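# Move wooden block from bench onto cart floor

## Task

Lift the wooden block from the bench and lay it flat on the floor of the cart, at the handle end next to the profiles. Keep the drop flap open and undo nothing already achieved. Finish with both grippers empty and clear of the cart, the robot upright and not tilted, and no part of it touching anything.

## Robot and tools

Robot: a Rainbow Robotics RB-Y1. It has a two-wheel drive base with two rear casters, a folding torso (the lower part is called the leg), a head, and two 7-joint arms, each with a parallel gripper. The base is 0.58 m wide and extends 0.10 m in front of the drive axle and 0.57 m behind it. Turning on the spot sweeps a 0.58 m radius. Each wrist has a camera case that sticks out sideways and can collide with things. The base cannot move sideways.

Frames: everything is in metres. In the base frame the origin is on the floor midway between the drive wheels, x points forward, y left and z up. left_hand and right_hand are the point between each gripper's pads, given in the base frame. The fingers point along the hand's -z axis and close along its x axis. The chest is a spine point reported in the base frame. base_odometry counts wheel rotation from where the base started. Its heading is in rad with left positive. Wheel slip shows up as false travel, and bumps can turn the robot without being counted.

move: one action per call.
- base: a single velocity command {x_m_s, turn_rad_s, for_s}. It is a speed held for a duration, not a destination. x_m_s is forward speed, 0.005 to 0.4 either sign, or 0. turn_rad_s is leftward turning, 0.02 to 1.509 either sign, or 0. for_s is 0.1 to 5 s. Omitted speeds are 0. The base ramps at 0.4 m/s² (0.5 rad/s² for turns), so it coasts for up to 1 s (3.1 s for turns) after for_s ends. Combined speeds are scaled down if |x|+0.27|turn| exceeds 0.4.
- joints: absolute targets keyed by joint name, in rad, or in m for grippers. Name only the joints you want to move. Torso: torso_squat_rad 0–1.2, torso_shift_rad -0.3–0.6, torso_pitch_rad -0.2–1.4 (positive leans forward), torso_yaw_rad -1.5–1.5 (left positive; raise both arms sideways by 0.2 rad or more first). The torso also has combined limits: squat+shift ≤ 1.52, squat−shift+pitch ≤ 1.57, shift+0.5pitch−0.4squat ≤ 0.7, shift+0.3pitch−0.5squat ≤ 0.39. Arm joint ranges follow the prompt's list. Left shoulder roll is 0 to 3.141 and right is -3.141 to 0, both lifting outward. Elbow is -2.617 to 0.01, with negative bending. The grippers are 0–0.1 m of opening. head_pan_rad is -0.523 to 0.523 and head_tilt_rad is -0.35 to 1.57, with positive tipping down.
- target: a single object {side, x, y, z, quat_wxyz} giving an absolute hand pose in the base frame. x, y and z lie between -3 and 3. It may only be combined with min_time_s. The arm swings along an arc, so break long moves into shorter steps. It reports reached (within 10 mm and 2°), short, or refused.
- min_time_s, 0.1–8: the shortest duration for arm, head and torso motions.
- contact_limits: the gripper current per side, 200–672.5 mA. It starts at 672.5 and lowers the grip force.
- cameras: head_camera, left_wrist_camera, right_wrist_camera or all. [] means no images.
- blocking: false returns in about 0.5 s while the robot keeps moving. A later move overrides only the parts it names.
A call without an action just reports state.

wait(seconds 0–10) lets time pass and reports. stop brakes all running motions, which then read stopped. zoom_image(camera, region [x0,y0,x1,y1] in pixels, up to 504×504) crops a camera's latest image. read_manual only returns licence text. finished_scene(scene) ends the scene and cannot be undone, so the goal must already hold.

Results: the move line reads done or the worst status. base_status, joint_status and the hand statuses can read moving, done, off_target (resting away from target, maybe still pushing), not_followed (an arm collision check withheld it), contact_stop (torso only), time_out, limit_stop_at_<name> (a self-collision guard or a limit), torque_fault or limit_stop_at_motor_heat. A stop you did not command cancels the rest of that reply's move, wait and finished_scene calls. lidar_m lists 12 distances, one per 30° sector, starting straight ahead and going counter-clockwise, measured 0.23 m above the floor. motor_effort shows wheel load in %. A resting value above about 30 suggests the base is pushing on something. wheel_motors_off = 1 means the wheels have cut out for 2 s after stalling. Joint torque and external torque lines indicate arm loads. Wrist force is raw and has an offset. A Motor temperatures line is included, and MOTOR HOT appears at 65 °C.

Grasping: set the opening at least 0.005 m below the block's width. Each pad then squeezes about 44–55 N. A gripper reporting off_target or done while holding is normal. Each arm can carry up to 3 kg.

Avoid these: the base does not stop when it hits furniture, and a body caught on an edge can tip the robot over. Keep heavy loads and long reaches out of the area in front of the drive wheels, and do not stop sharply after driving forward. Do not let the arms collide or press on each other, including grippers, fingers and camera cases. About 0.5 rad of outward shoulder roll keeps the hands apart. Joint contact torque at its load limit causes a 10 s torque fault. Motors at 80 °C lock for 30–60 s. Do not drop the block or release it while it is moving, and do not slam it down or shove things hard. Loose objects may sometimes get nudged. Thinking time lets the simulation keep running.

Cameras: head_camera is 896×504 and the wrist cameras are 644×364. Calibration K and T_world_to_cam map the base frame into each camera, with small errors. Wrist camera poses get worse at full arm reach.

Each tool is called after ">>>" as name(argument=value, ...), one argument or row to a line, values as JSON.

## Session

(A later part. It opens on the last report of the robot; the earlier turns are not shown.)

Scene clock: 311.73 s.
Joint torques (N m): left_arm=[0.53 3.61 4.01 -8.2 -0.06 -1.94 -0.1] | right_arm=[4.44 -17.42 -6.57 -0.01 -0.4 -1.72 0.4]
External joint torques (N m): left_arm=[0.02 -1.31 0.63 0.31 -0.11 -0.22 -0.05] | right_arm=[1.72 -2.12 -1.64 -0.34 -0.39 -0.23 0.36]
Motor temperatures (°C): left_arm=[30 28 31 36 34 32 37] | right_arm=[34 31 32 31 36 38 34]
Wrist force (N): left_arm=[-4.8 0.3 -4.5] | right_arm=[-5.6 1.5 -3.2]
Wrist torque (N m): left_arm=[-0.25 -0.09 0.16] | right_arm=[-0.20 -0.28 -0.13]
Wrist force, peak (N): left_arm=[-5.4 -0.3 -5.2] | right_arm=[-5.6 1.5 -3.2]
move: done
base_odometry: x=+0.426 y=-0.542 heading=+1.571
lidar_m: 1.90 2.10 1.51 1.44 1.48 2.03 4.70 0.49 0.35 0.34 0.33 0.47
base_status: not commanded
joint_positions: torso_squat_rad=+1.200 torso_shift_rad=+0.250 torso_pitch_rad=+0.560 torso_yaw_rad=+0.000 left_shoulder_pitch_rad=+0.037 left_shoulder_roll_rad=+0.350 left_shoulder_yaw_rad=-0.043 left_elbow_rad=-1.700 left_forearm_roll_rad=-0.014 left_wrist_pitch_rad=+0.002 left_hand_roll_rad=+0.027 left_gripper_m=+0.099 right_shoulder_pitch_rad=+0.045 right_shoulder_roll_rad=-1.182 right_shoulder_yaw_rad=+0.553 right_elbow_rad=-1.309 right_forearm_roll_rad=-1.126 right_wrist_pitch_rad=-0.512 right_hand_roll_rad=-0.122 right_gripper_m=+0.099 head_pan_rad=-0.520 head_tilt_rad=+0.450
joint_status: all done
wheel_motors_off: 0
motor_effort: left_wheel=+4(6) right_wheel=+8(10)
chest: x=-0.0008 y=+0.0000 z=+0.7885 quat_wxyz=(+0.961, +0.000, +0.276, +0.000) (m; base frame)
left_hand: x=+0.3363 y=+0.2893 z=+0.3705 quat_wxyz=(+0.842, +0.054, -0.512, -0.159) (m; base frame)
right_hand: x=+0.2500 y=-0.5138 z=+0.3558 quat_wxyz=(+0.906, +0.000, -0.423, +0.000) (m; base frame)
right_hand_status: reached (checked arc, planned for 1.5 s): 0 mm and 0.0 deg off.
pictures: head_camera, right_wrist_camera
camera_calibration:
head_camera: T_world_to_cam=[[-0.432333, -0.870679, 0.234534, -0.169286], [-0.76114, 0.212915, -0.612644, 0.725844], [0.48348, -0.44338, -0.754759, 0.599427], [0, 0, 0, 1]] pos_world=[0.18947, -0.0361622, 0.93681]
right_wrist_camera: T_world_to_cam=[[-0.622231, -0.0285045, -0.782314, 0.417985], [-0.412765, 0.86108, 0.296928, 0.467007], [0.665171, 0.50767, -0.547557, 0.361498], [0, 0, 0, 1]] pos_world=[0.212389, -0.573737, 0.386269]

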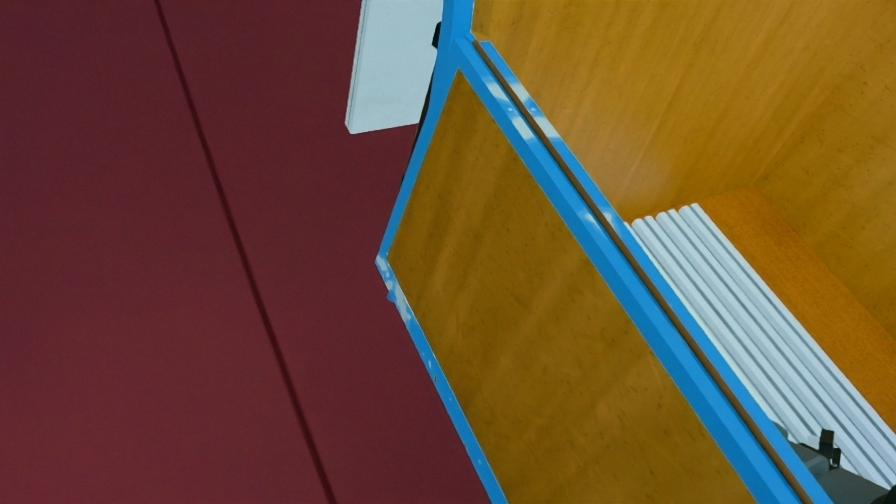

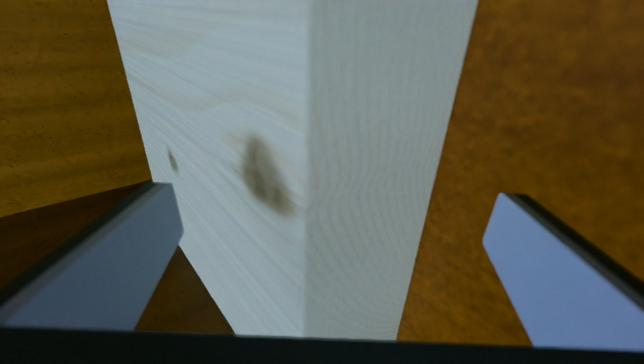

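>>> move(
  target={"side":"right","x":0.18,"y":-0.514,"z":0.42,"quat_wxyz":[0.9063,0,-0.4226,0]},
  cameras=["right_wrist_camera"],
  min_time_s=1.5,
)

>>> move(
  target={"side":"right","x":0.18,"y":-0.52,"z":0.60,"quat_wxyz":[0.9063,0,-0.4226,0]},
  cameras=["head_camera","right_wrist_camera"],
  min_time_s=2,
)

Scene clock: 314.80 s.
Joint torques (N m): left_arm=[0.51 3.58 3.89 -8.16 -0.06 -2.05 -0.17] | right_arm=[7.2 -11.9 -5.1 0.34 -0.21 -1.49 0.15]
External joint torques (N m): left_arm=[0 -1.35 0.5 0.36 -0.1 -0.32 -0.13] | right_arm=[1.7 -1.15 -1.83 -0.28 -0.26 0.02 0.11]
Motor temperatures (°C): left_arm=[30 28 31 36 34 32 37] | right_arm=[34 31 32 31 35 38 34]
Wrist force (N): left_arm=[-4.8 -0.7 -4.7] | right_arm=[-5.5 1.2 -3.1]
Wrist torque (N m): left_arm=[-0.12 -0.12 0.15] | right_arm=[-0.11 -0.28 -0.11]
Wrist force, peak (N): left_arm=[-5.1 -0.4 -5.7] | right_arm=[-5.8 1.7 -3.2]
move: done
base_odometry: x=+0.426 y=-0.542 heading=+1.571
lidar_m: 1.89 2.08 1.50 1.43 1.49 2.03 4.71 0.48 0.35 0.33 0.34 0.47
base_status: not commanded
joint_positions: torso_squat_rad=+1.200 torso_shift_rad=+0.250 torso_pitch_rad=+0.560 torso_yaw_rad=+0.000 left_shoulder_pitch_rad=+0.037 left_shoulder_roll_rad=+0.350 left_shoulder_yaw_rad=-0.043 left_elbow_rad=-1.700 left_forearm_roll_rad=-0.014 left_wrist_pitch_rad=+0.002 left_hand_roll_rad=+0.027 left_gripper_m=+0.099 right_shoulder_pitch_rad=+0.448 right_shoulder_roll_rad=-1.361 right_shoulder_yaw_rad=+0.446 right_elbow_rad=-1.611 right_forearm_roll_rad=-1.297 right_wrist_pitch_rad=-0.707 right_hand_roll_rad=+0.010 right_gripper_m=+0.099 head_pan_rad=-0.520 head_tilt_rad=+0.450
joint_status: all done
wheel_motors_off: 0
motor_effort: left_wheel=+5(5) right_wheel=+9(9)
chest: x=-0.0008 y=+0.0000 z=+0.7885 quat_wxyz=(+0.961, +0.000, +0.276, +0.000) (m; base frame)
left_hand: x=+0.3363 y=+0.2893 z=+0.3705 quat_wxyz=(+0.842, +0.054, -0.512, -0.159) (m; base frame)
right_hand: x=+0.1800 y=-0.5139 z=+0.4199 quat_wxyz=(+0.906, +0.000, -0.423, +0.000) (m; base frame)
right_hand_status: reached (checked arc, planned for 1.5 s): 0 mm and 0.0 deg off.
pictures: right_wrist_camera
camera_calibration:
right_wrist_camera: T_world_to_cam=[[-0.622049, -0.0286238, -0.782455, 0.424539], [-0.412893, 0.86108, 0.296748, 0.419352], [0.665263, 0.507662, -0.547452, 0.443195], [0, 0, 0, 1]] pos_world=[0.142391, -0.573938, 0.450369]

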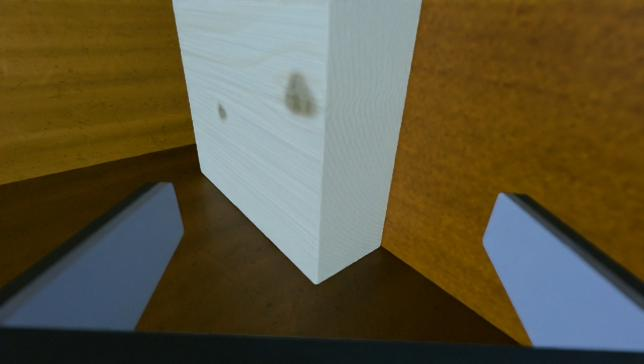

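Scene clock: 317.13 s.
Joint torques (N m): left_arm=[0.65 3.61 4.2 -8.2 -0.15 -1.87 -0.18] | right_arm=[4.32 14.67 -2.2 2.8 -0.53 -1.58 -0.09]
External joint torques (N m): left_arm=[0.13 -1.32 0.81 0.31 -0.19 -0.14 -0.13] | right_arm=[0.52 1.14 -0.8 0.47 -0.33 -0.08 -0.13]
Motor temperatures (°C): left_arm=[30 28 31 36 34 32 37] | right_arm=[34 31 32 31 35 38 34]
Wrist force (N): left_arm=[-4.7 -0.4 -4.7] | right_arm=[-5.3 1.5 -2.6]
Wrist torque (N m): left_arm=[-0.18 -0.18 0.17] | right_arm=[-0.20 -0.26 -0.09]
Wrist force, peak (N): left_arm=[-5.2 -0.6 -5.3] | right_arm=[-6.4 1.2 -3.0]
move: done
base_odometry: x=+0.426 y=-0.542 heading=+1.571
lidar_m: 1.89 2.09 1.51 1.44 1.49 2.02 4.69 0.49 0.36 0.34 0.34 0.47
base_status: not commanded
joint_positions: torso_squat_rad=+1.200 torso_shift_rad=+0.250 torso_pitch_rad=+0.560 torso_yaw_rad=+0.000 left_shoulder_pitch_rad=+0.037 left_shoulder_roll_rad=+0.350 left_shoulder_yaw_rad=-0.043 left_elbow_rad=-1.700 left_forearm_roll_rad=-0.014 left_wrist_pitch_rad=+0.002 left_hand_roll_rad=+0.027 left_gripper_m=+0.099 right_shoulder_pitch_rad=+1.924 right_shoulder_roll_rad=-1.469 right_shoulder_yaw_rad=-0.792 right_elbow_rad=-2.084 right_forearm_roll_rad=-1.334 right_wrist_pitch_rad=-0.910 right_hand_roll_rad=-0.158 right_gripper_m=+0.099 head_pan_rad=-0.520 head_tilt_rad=+0.450
joint_status: all done
wheel_motors_off: 0
motor_effort: left_wheel=+5(6) right_wheel=+6(10)
chest: x=-0.0008 y=+0.0000 z=+0.7885 quat_wxyz=(+0.961, +0.000, +0.276, +0.000) (m; base frame)
left_hand: x=+0.3363 y=+0.2893 z=+0.3705 quat_wxyz=(+0.842, +0.054, -0.512, -0.159) (m; base frame)
right_hand: x=+0.1796 y=-0.5198 z=+0.6007 quat_wxyz=(+0.903, +0.000, -0.429, +0.002) (m; base frame)
right_hand_status: reached (checked arc, planned for 2.0 s): 1 mm and 0.8 deg off.
pictures: head_camera, right_wrist_camera
camera_calibration:
head_camera: T_world_to_cam=[[-0.432294, -0.870683, 0.23459, -0.169345], [-0.761139, 0.212831, -0.612675, 0.72587], [0.483518, -0.443411, -0.754717, 0.599379], [0, 0, 0, 1]] pos_world=[0.18947, -0.0361624, 0.93681]
right_wrist_camera: T_world_to_cam=[[-0.611494, -0.0326264, -0.790576, 0.566516], [-0.42003, 0.860133, 0.289388, 0.375788], [0.670559, 0.509025, -0.53967, 0.540444], [0, 0, 0, 1]] pos_world=[0.141864, -0.579844, 0.630788]

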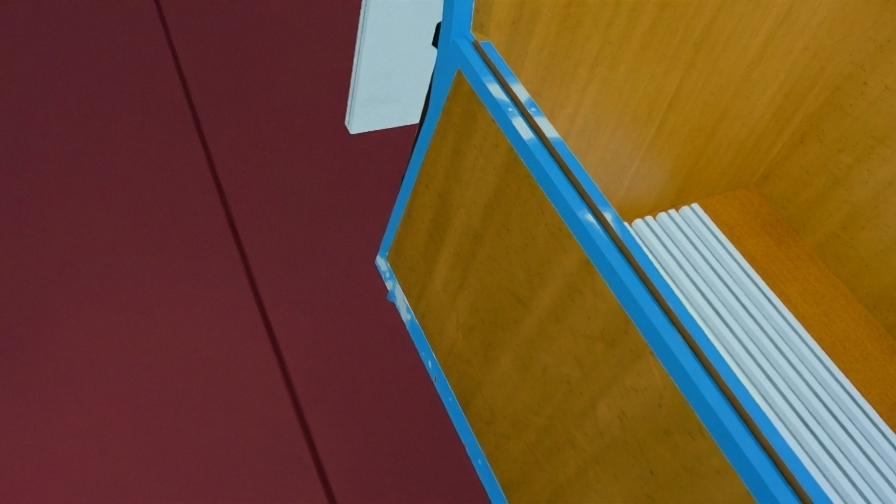

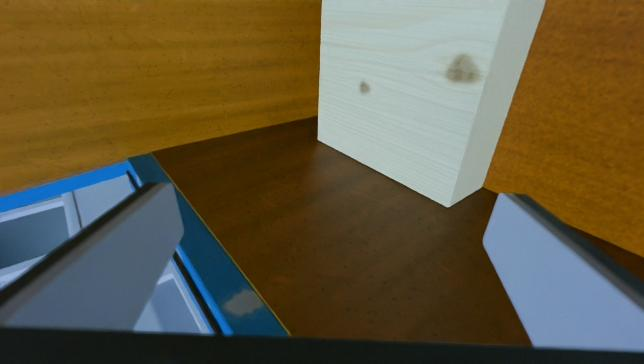

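>>> move(
  joints={"torso_squat_rad":0.5,"torso_shift_rad":0.05,"torso_pitch_rad":0.4,"head_pan_rad":-0.52,"head_tilt_rad":0.7},
  cameras=["head_camera","right_wrist_camera"],
  min_time_s=2.5,
)

Scene clock: 322.73 s.
Joint torques (N m): left_arm=[-3 3.65 4.54 -9.02 0 -2.04 -0.04] | right_arm=[3.99 12.84 -3.51 2.49 -0.52 -1.66 -0.11]
External joint torques (N m): left_arm=[-0.08 -1.7 0.78 0.27 -0.05 -0.22 0] | right_arm=[1 1.13 -0.46 0.39 -0.34 0 -0.15]
Motor temperatures (°C): left_arm=[30 28 31 36 34 32 37] | right_arm=[34 31 32 31 35 37 34]
Wrist force (N): left_arm=[-5.5 -0.2 -4.3] | right_arm=[-6.2 1.1 -2.5]
Wrist torque (N m): left_arm=[-0.21 -0.20 0.18] | right_arm=[-0.15 -0.31 -0.12]
Wrist force, peak (N): left_arm=[-5.7 0.1 -5.1] | right_arm=[-6.6 1.5 -2.2]
move: done
base_odometry: x=+0.426 y=-0.542 heading=+1.571
lidar_m: 1.89 2.11 1.51 1.44 1.49 2.02 4.70 0.49 0.36 0.33 0.34 0.46
base_status: not commanded
joint_positions: torso_squat_rad=+0.500 torso_shift_rad=+0.050 torso_pitch_rad=+0.400 torso_yaw_rad=+0.000 left_shoulder_pitch_rad=+0.037 left_shoulder_roll_rad=+0.350 left_shoulder_yaw_rad=-0.043 left_elbow_rad=-1.700 left_forearm_roll_rad=-0.014 left_wrist_pitch_rad=+0.002 left_hand_roll_rad=+0.027 left_gripper_m=+0.099 right_shoulder_pitch_rad=+1.924 right_shoulder_roll_rad=-1.470 right_shoulder_yaw_rad=-0.792 right_elbow_rad=-2.084 right_forearm_roll_rad=-1.334 right_wrist_pitch_rad=-0.910 right_hand_roll_rad=-0.158 right_gripper_m=+0.099 head_pan_rad=-0.520 head_tilt_rad=+0.700
joint_status: all done
wheel_motors_off: 0
motor_effort: left_wheel=+8(9) right_wheel=+8(11)
chest: x=-0.0768 y=+0.0001 z=+1.1790 quat_wxyz=(+0.980, +0.000, +0.199, +0.000) (m; base frame)
left_hand: x=+0.3226 y=+0.2894 z=+0.8201 quat_wxyz=(+0.799, +0.067, -0.578, -0.154) (m; base frame)
right_hand: x=+0.1313 y=-0.5197 z=+1.0223 quat_wxyz=(+0.866, +0.000, -0.500, +0.002) (m; base frame)
pictures: head_camera, right_wrist_camera
camera_calibration:
head_camera: T_world_to_cam=[[-0.470675, -0.866791, 0.164737, -0.214053], [-0.778795, 0.320401, -0.539279, 0.798808], [0.41466, -0.382121, -0.825857, 1.05512], [0, 0, 0, 1]] pos_world=[0.0838437, -0.0382956, 1.33742]
right_wrist_camera: T_world_to_cam=[[-0.477683, -0.0326494, -0.877926, 0.942026], [-0.460879, 0.860073, 0.21878, 0.310952], [0.747937, 0.509125, -0.42589, 0.674017], [0, 0, 0, 1]] pos_world=[0.0891784, -0.579844, 1.04606]

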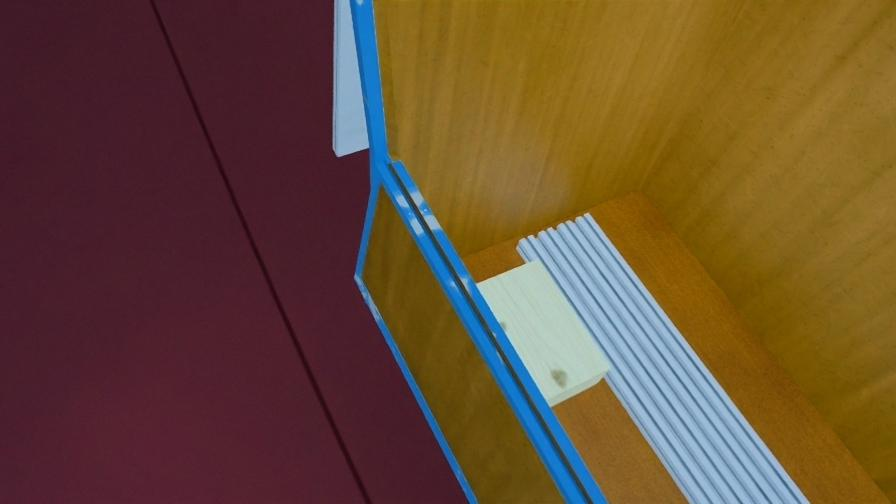

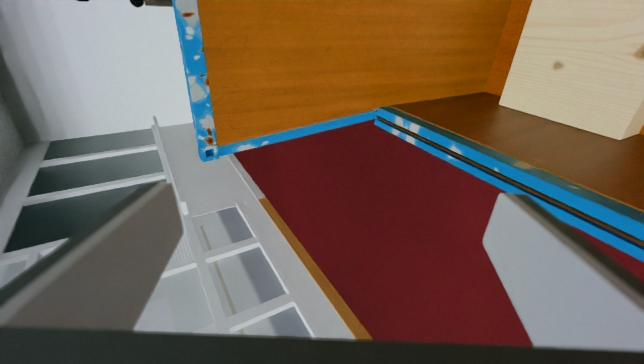

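>>> zoom_image(
  camera="head_camera",
  region=[440, 210, 680, 430],
)

Scaled by 2.100 from the camera's 896x504 image, which has a finer 1280x720 frame.

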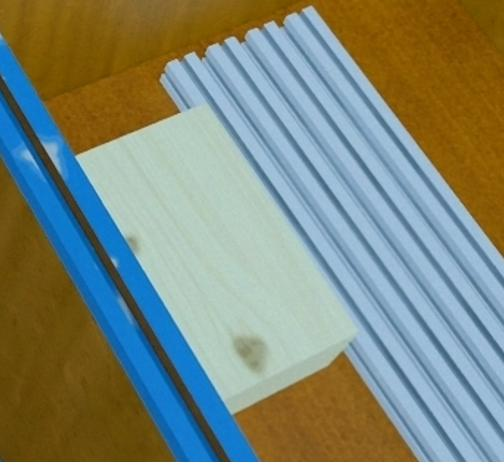

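>>> zoom_image(
  camera="head_camera",
  region=[540, 330, 640, 420],
)

>>> zoom_image(
  camera="head_camera",
  region=[490, 220, 590, 310],
)

Scaled by 5.040 from the camera's 896x504 image, which has a finer 1280x720 frame.

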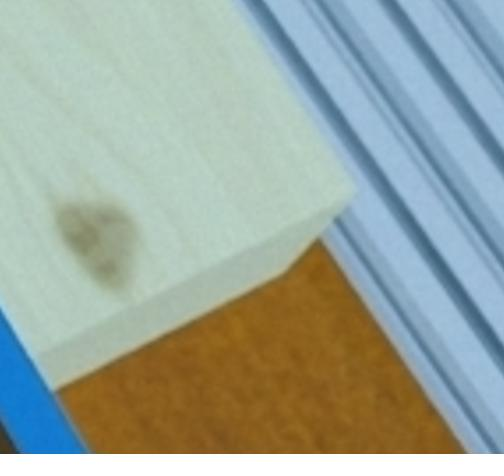

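Scaled by 5.040 from the camera's 896x504 image, which has a finer 1280x720 frame.

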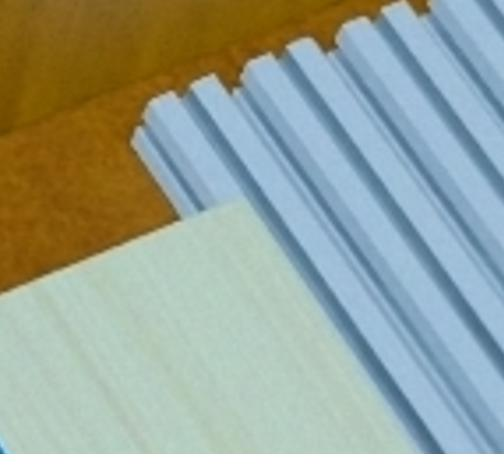

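>>> move(
  target={"side":"right","x":0.2,"y":-0.24,"z":1.05,"quat_wxyz":[0.9063,0,-0.4226,0]},
  cameras=["head_camera"],
  min_time_s=2.5,
)

>>> move(
  joints={"torso_pitch_rad":0.1,"head_tilt_rad":0.9},
  cameras=["head_camera"],
)

Scene clock: 332.43 s.
Joint torques (N m): left_arm=[-2.83 4.32 4.37 -9.03 -0.06 -2.05 -0.02] | right_arm=[-4.56 8.88 -6.82 -1.97 -0.25 -1.53 -0.21]
External joint torques (N m): left_arm=[0.09 -1.03 0.61 0.26 -0.11 -0.23 0.03] | right_arm=[-2.43 -0.04 -1.56 -0.46 -0.46 0.06 -0.25]
Motor temperatures (°C): left_arm=[30 28 31 36 34 32 37] | right_arm=[34 31 32 31 35 37 34]
Wrist force (N): left_arm=[-4.7 -0.4 -4.3] | right_arm=[-5.3 -1.1 -3.1]
Wrist torque (N m): left_arm=[-0.21 -0.11 0.16] | right_arm=[-0.04 -0.27 -0.12]
Wrist force, peak (N): left_arm=[-5.5 -0.3 -4.4] | right_arm=[-6.7 0.9 -2.1]
move: short
base_odometry: x=+0.426 y=-0.542 heading=+1.571
lidar_m: 1.89 2.09 1.50 1.44 1.48 2.01 4.70 0.50 0.36 0.34 0.34 0.47
base_status: not commanded
joint_positions: torso_squat_rad=+0.500 torso_shift_rad=+0.050 torso_pitch_rad=+0.400 torso_yaw_rad=+0.000 left_shoulder_pitch_rad=+0.037 left_shoulder_roll_rad=+0.350 left_shoulder_yaw_rad=-0.043 left_elbow_rad=-1.700 left_forearm_roll_rad=-0.014 left_wrist_pitch_rad=+0.002 left_hand_roll_rad=+0.027 left_gripper_m=+0.099 right_shoulder_pitch_rad=+1.871 right_shoulder_roll_rad=-1.540 right_shoulder_yaw_rad=-1.376 right_elbow_rad=-2.617 right_forearm_roll_rad=-1.353 right_wrist_pitch_rad=-0.260 right_hand_roll_rad=-0.327 right_gripper_m=+0.099 head_pan_rad=-0.520 head_tilt_rad=+0.700
joint_status: all done
wheel_motors_off: 0
motor_effort: left_wheel=+8(8) right_wheel=+8(11)
chest: x=-0.0768 y=+0.0001 z=+1.1790 quat_wxyz=(+0.980, +0.000, +0.199, +0.000) (m; base frame)
left_hand: x=+0.3226 y=+0.2894 z=+0.8201 quat_wxyz=(+0.799, +0.067, -0.578, -0.154) (m; base frame)
right_hand: x=+0.2003 y=-0.2408 z=+1.0496 quat_wxyz=(+0.874, +0.268, -0.385, +0.125) (m; base frame)
right_hand_status: short (checked arc, as near as the solve gets, planned for 2.5 s): 1 mm and 34.4 deg off. The place is met; only the turn is off.
pictures: head_camera
camera_calibration:
head_camera: T_world_to_cam=[[-0.470675, -0.866791, 0.164737, -0.214053], [-0.778795, 0.320401, -0.539279, 0.798808], [0.41466, -0.382121, -0.825857, 1.05512], [0, 0, 0, 1]] pos_world=[0.0838437, -0.0382956, 1.33742]

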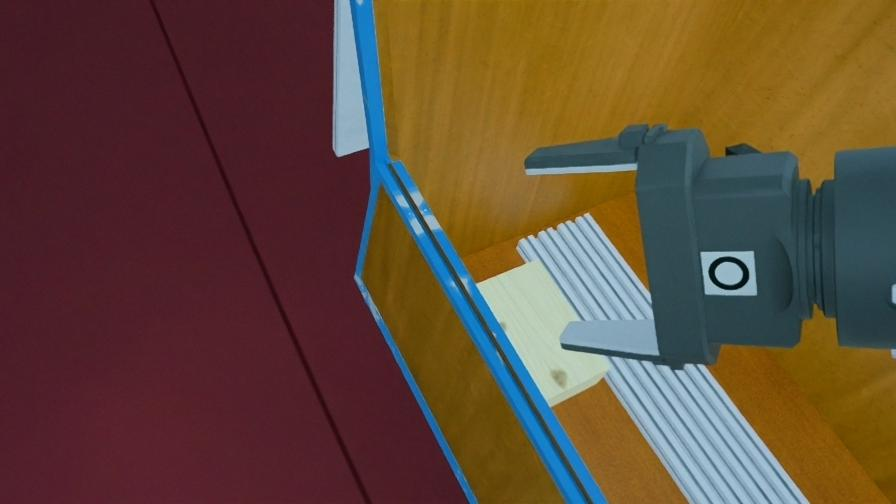

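Scene clock: 334.20 s.
Joint torques (N m): left_arm=[-8.6 4.35 4.71 -9.75 0 -2.02 -0.08] | right_arm=[-4.75 6.01 -7.69 -0.82 -0.22 -1.82 -0.16]
External joint torques (N m): left_arm=[0.48 -1.43 0.52 0.35 -0.05 -0.14 -0.04] | right_arm=[-1.91 0.19 -1.04 -0.58 -0.37 -0.02 -0.21]
Motor temperatures (°C): left_arm=[30 28 31 36 34 32 37] | right_arm=[34 31 32 31 35 37 34]
Wrist force (N): left_arm=[-5.4 -0.4 -2.4] | right_arm=[-6.8 -0.1 -1.5]
Wrist torque (N m): left_arm=[-0.20 -0.17 0.19] | right_arm=[-0.10 -0.38 -0.10]
Wrist force, peak (N): left_arm=[-5.6 -0.6 -4.2] | right_arm=[-6.9 0.4 -1.5]
move: done
base_odometry: x=+0.426 y=-0.542 heading=+1.571
lidar_m: 1.88 2.09 1.52 1.43 1.49 2.03 4.71 0.49 0.36 0.33 0.34 0.47
base_status: not commanded
joint_positions: torso_squat_rad=+0.500 torso_shift_rad=+0.050 torso_pitch_rad=+0.100 torso_yaw_rad=+0.000 left_shoulder_pitch_rad=+0.037 left_shoulder_roll_rad=+0.350 left_shoulder_yaw_rad=-0.043 left_elbow_rad=-1.700 left_forearm_roll_rad=-0.014 left_wrist_pitch_rad=+0.002 left_hand_roll_rad=+0.027 left_gripper_m=+0.099 right_shoulder_pitch_rad=+1.871 right_shoulder_roll_rad=-1.540 right_shoulder_yaw_rad=-1.376 right_elbow_rad=-2.617 right_forearm_roll_rad=-1.353 right_wrist_pitch_rad=-0.260 right_hand_roll_rad=-0.327 right_gripper_m=+0.099 head_pan_rad=-0.520 head_tilt_rad=+0.900
joint_status: all done
wheel_motors_off: 0
motor_effort: left_wheel=+7(8) right_wheel=+6(10)
chest: x=-0.1664 y=+0.0001 z=+1.2019 quat_wxyz=(+0.999, +0.000, +0.050, +0.000) (m; base frame)
left_hand: x=+0.3212 y=+0.2894 z=+0.9770 quat_wxyz=(+0.703, +0.089, -0.691, -0.142) (m; base frame)
right_hand: x=+0.1366 y=-0.2407 z=+1.1601 quat_wxyz=(+0.807, +0.246, -0.511, +0.164) (m; base frame)
pictures: head_camera
camera_calibration:
head_camera: T_world_to_cam=[[-0.503645, -0.863686, 0.0197053, -0.0911994], [-0.698069, 0.393419, -0.598265, 0.801506], [0.50896, -0.315069, -0.801056, 1.12912], [0, 0, 0, 1]] pos_world=[-0.0610999, -0.0383464, 1.38579]

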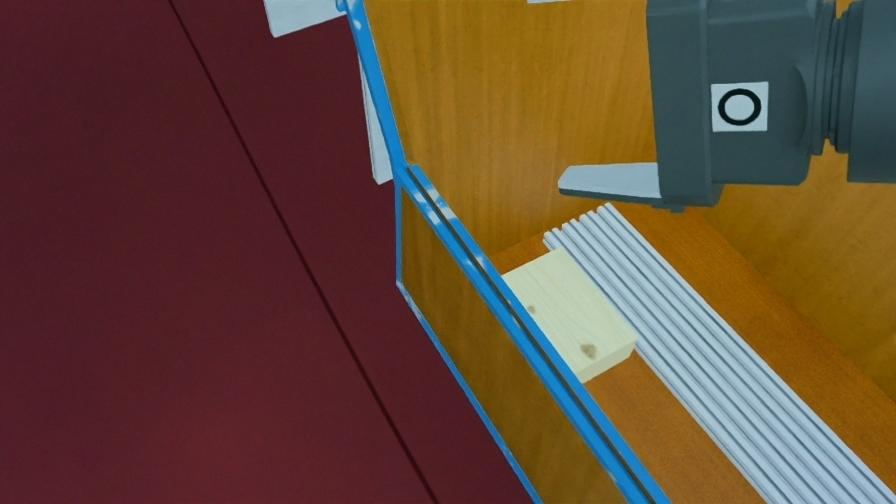

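>>> finished_scene(
  scene=2,
)

The scene is finished: the task was done.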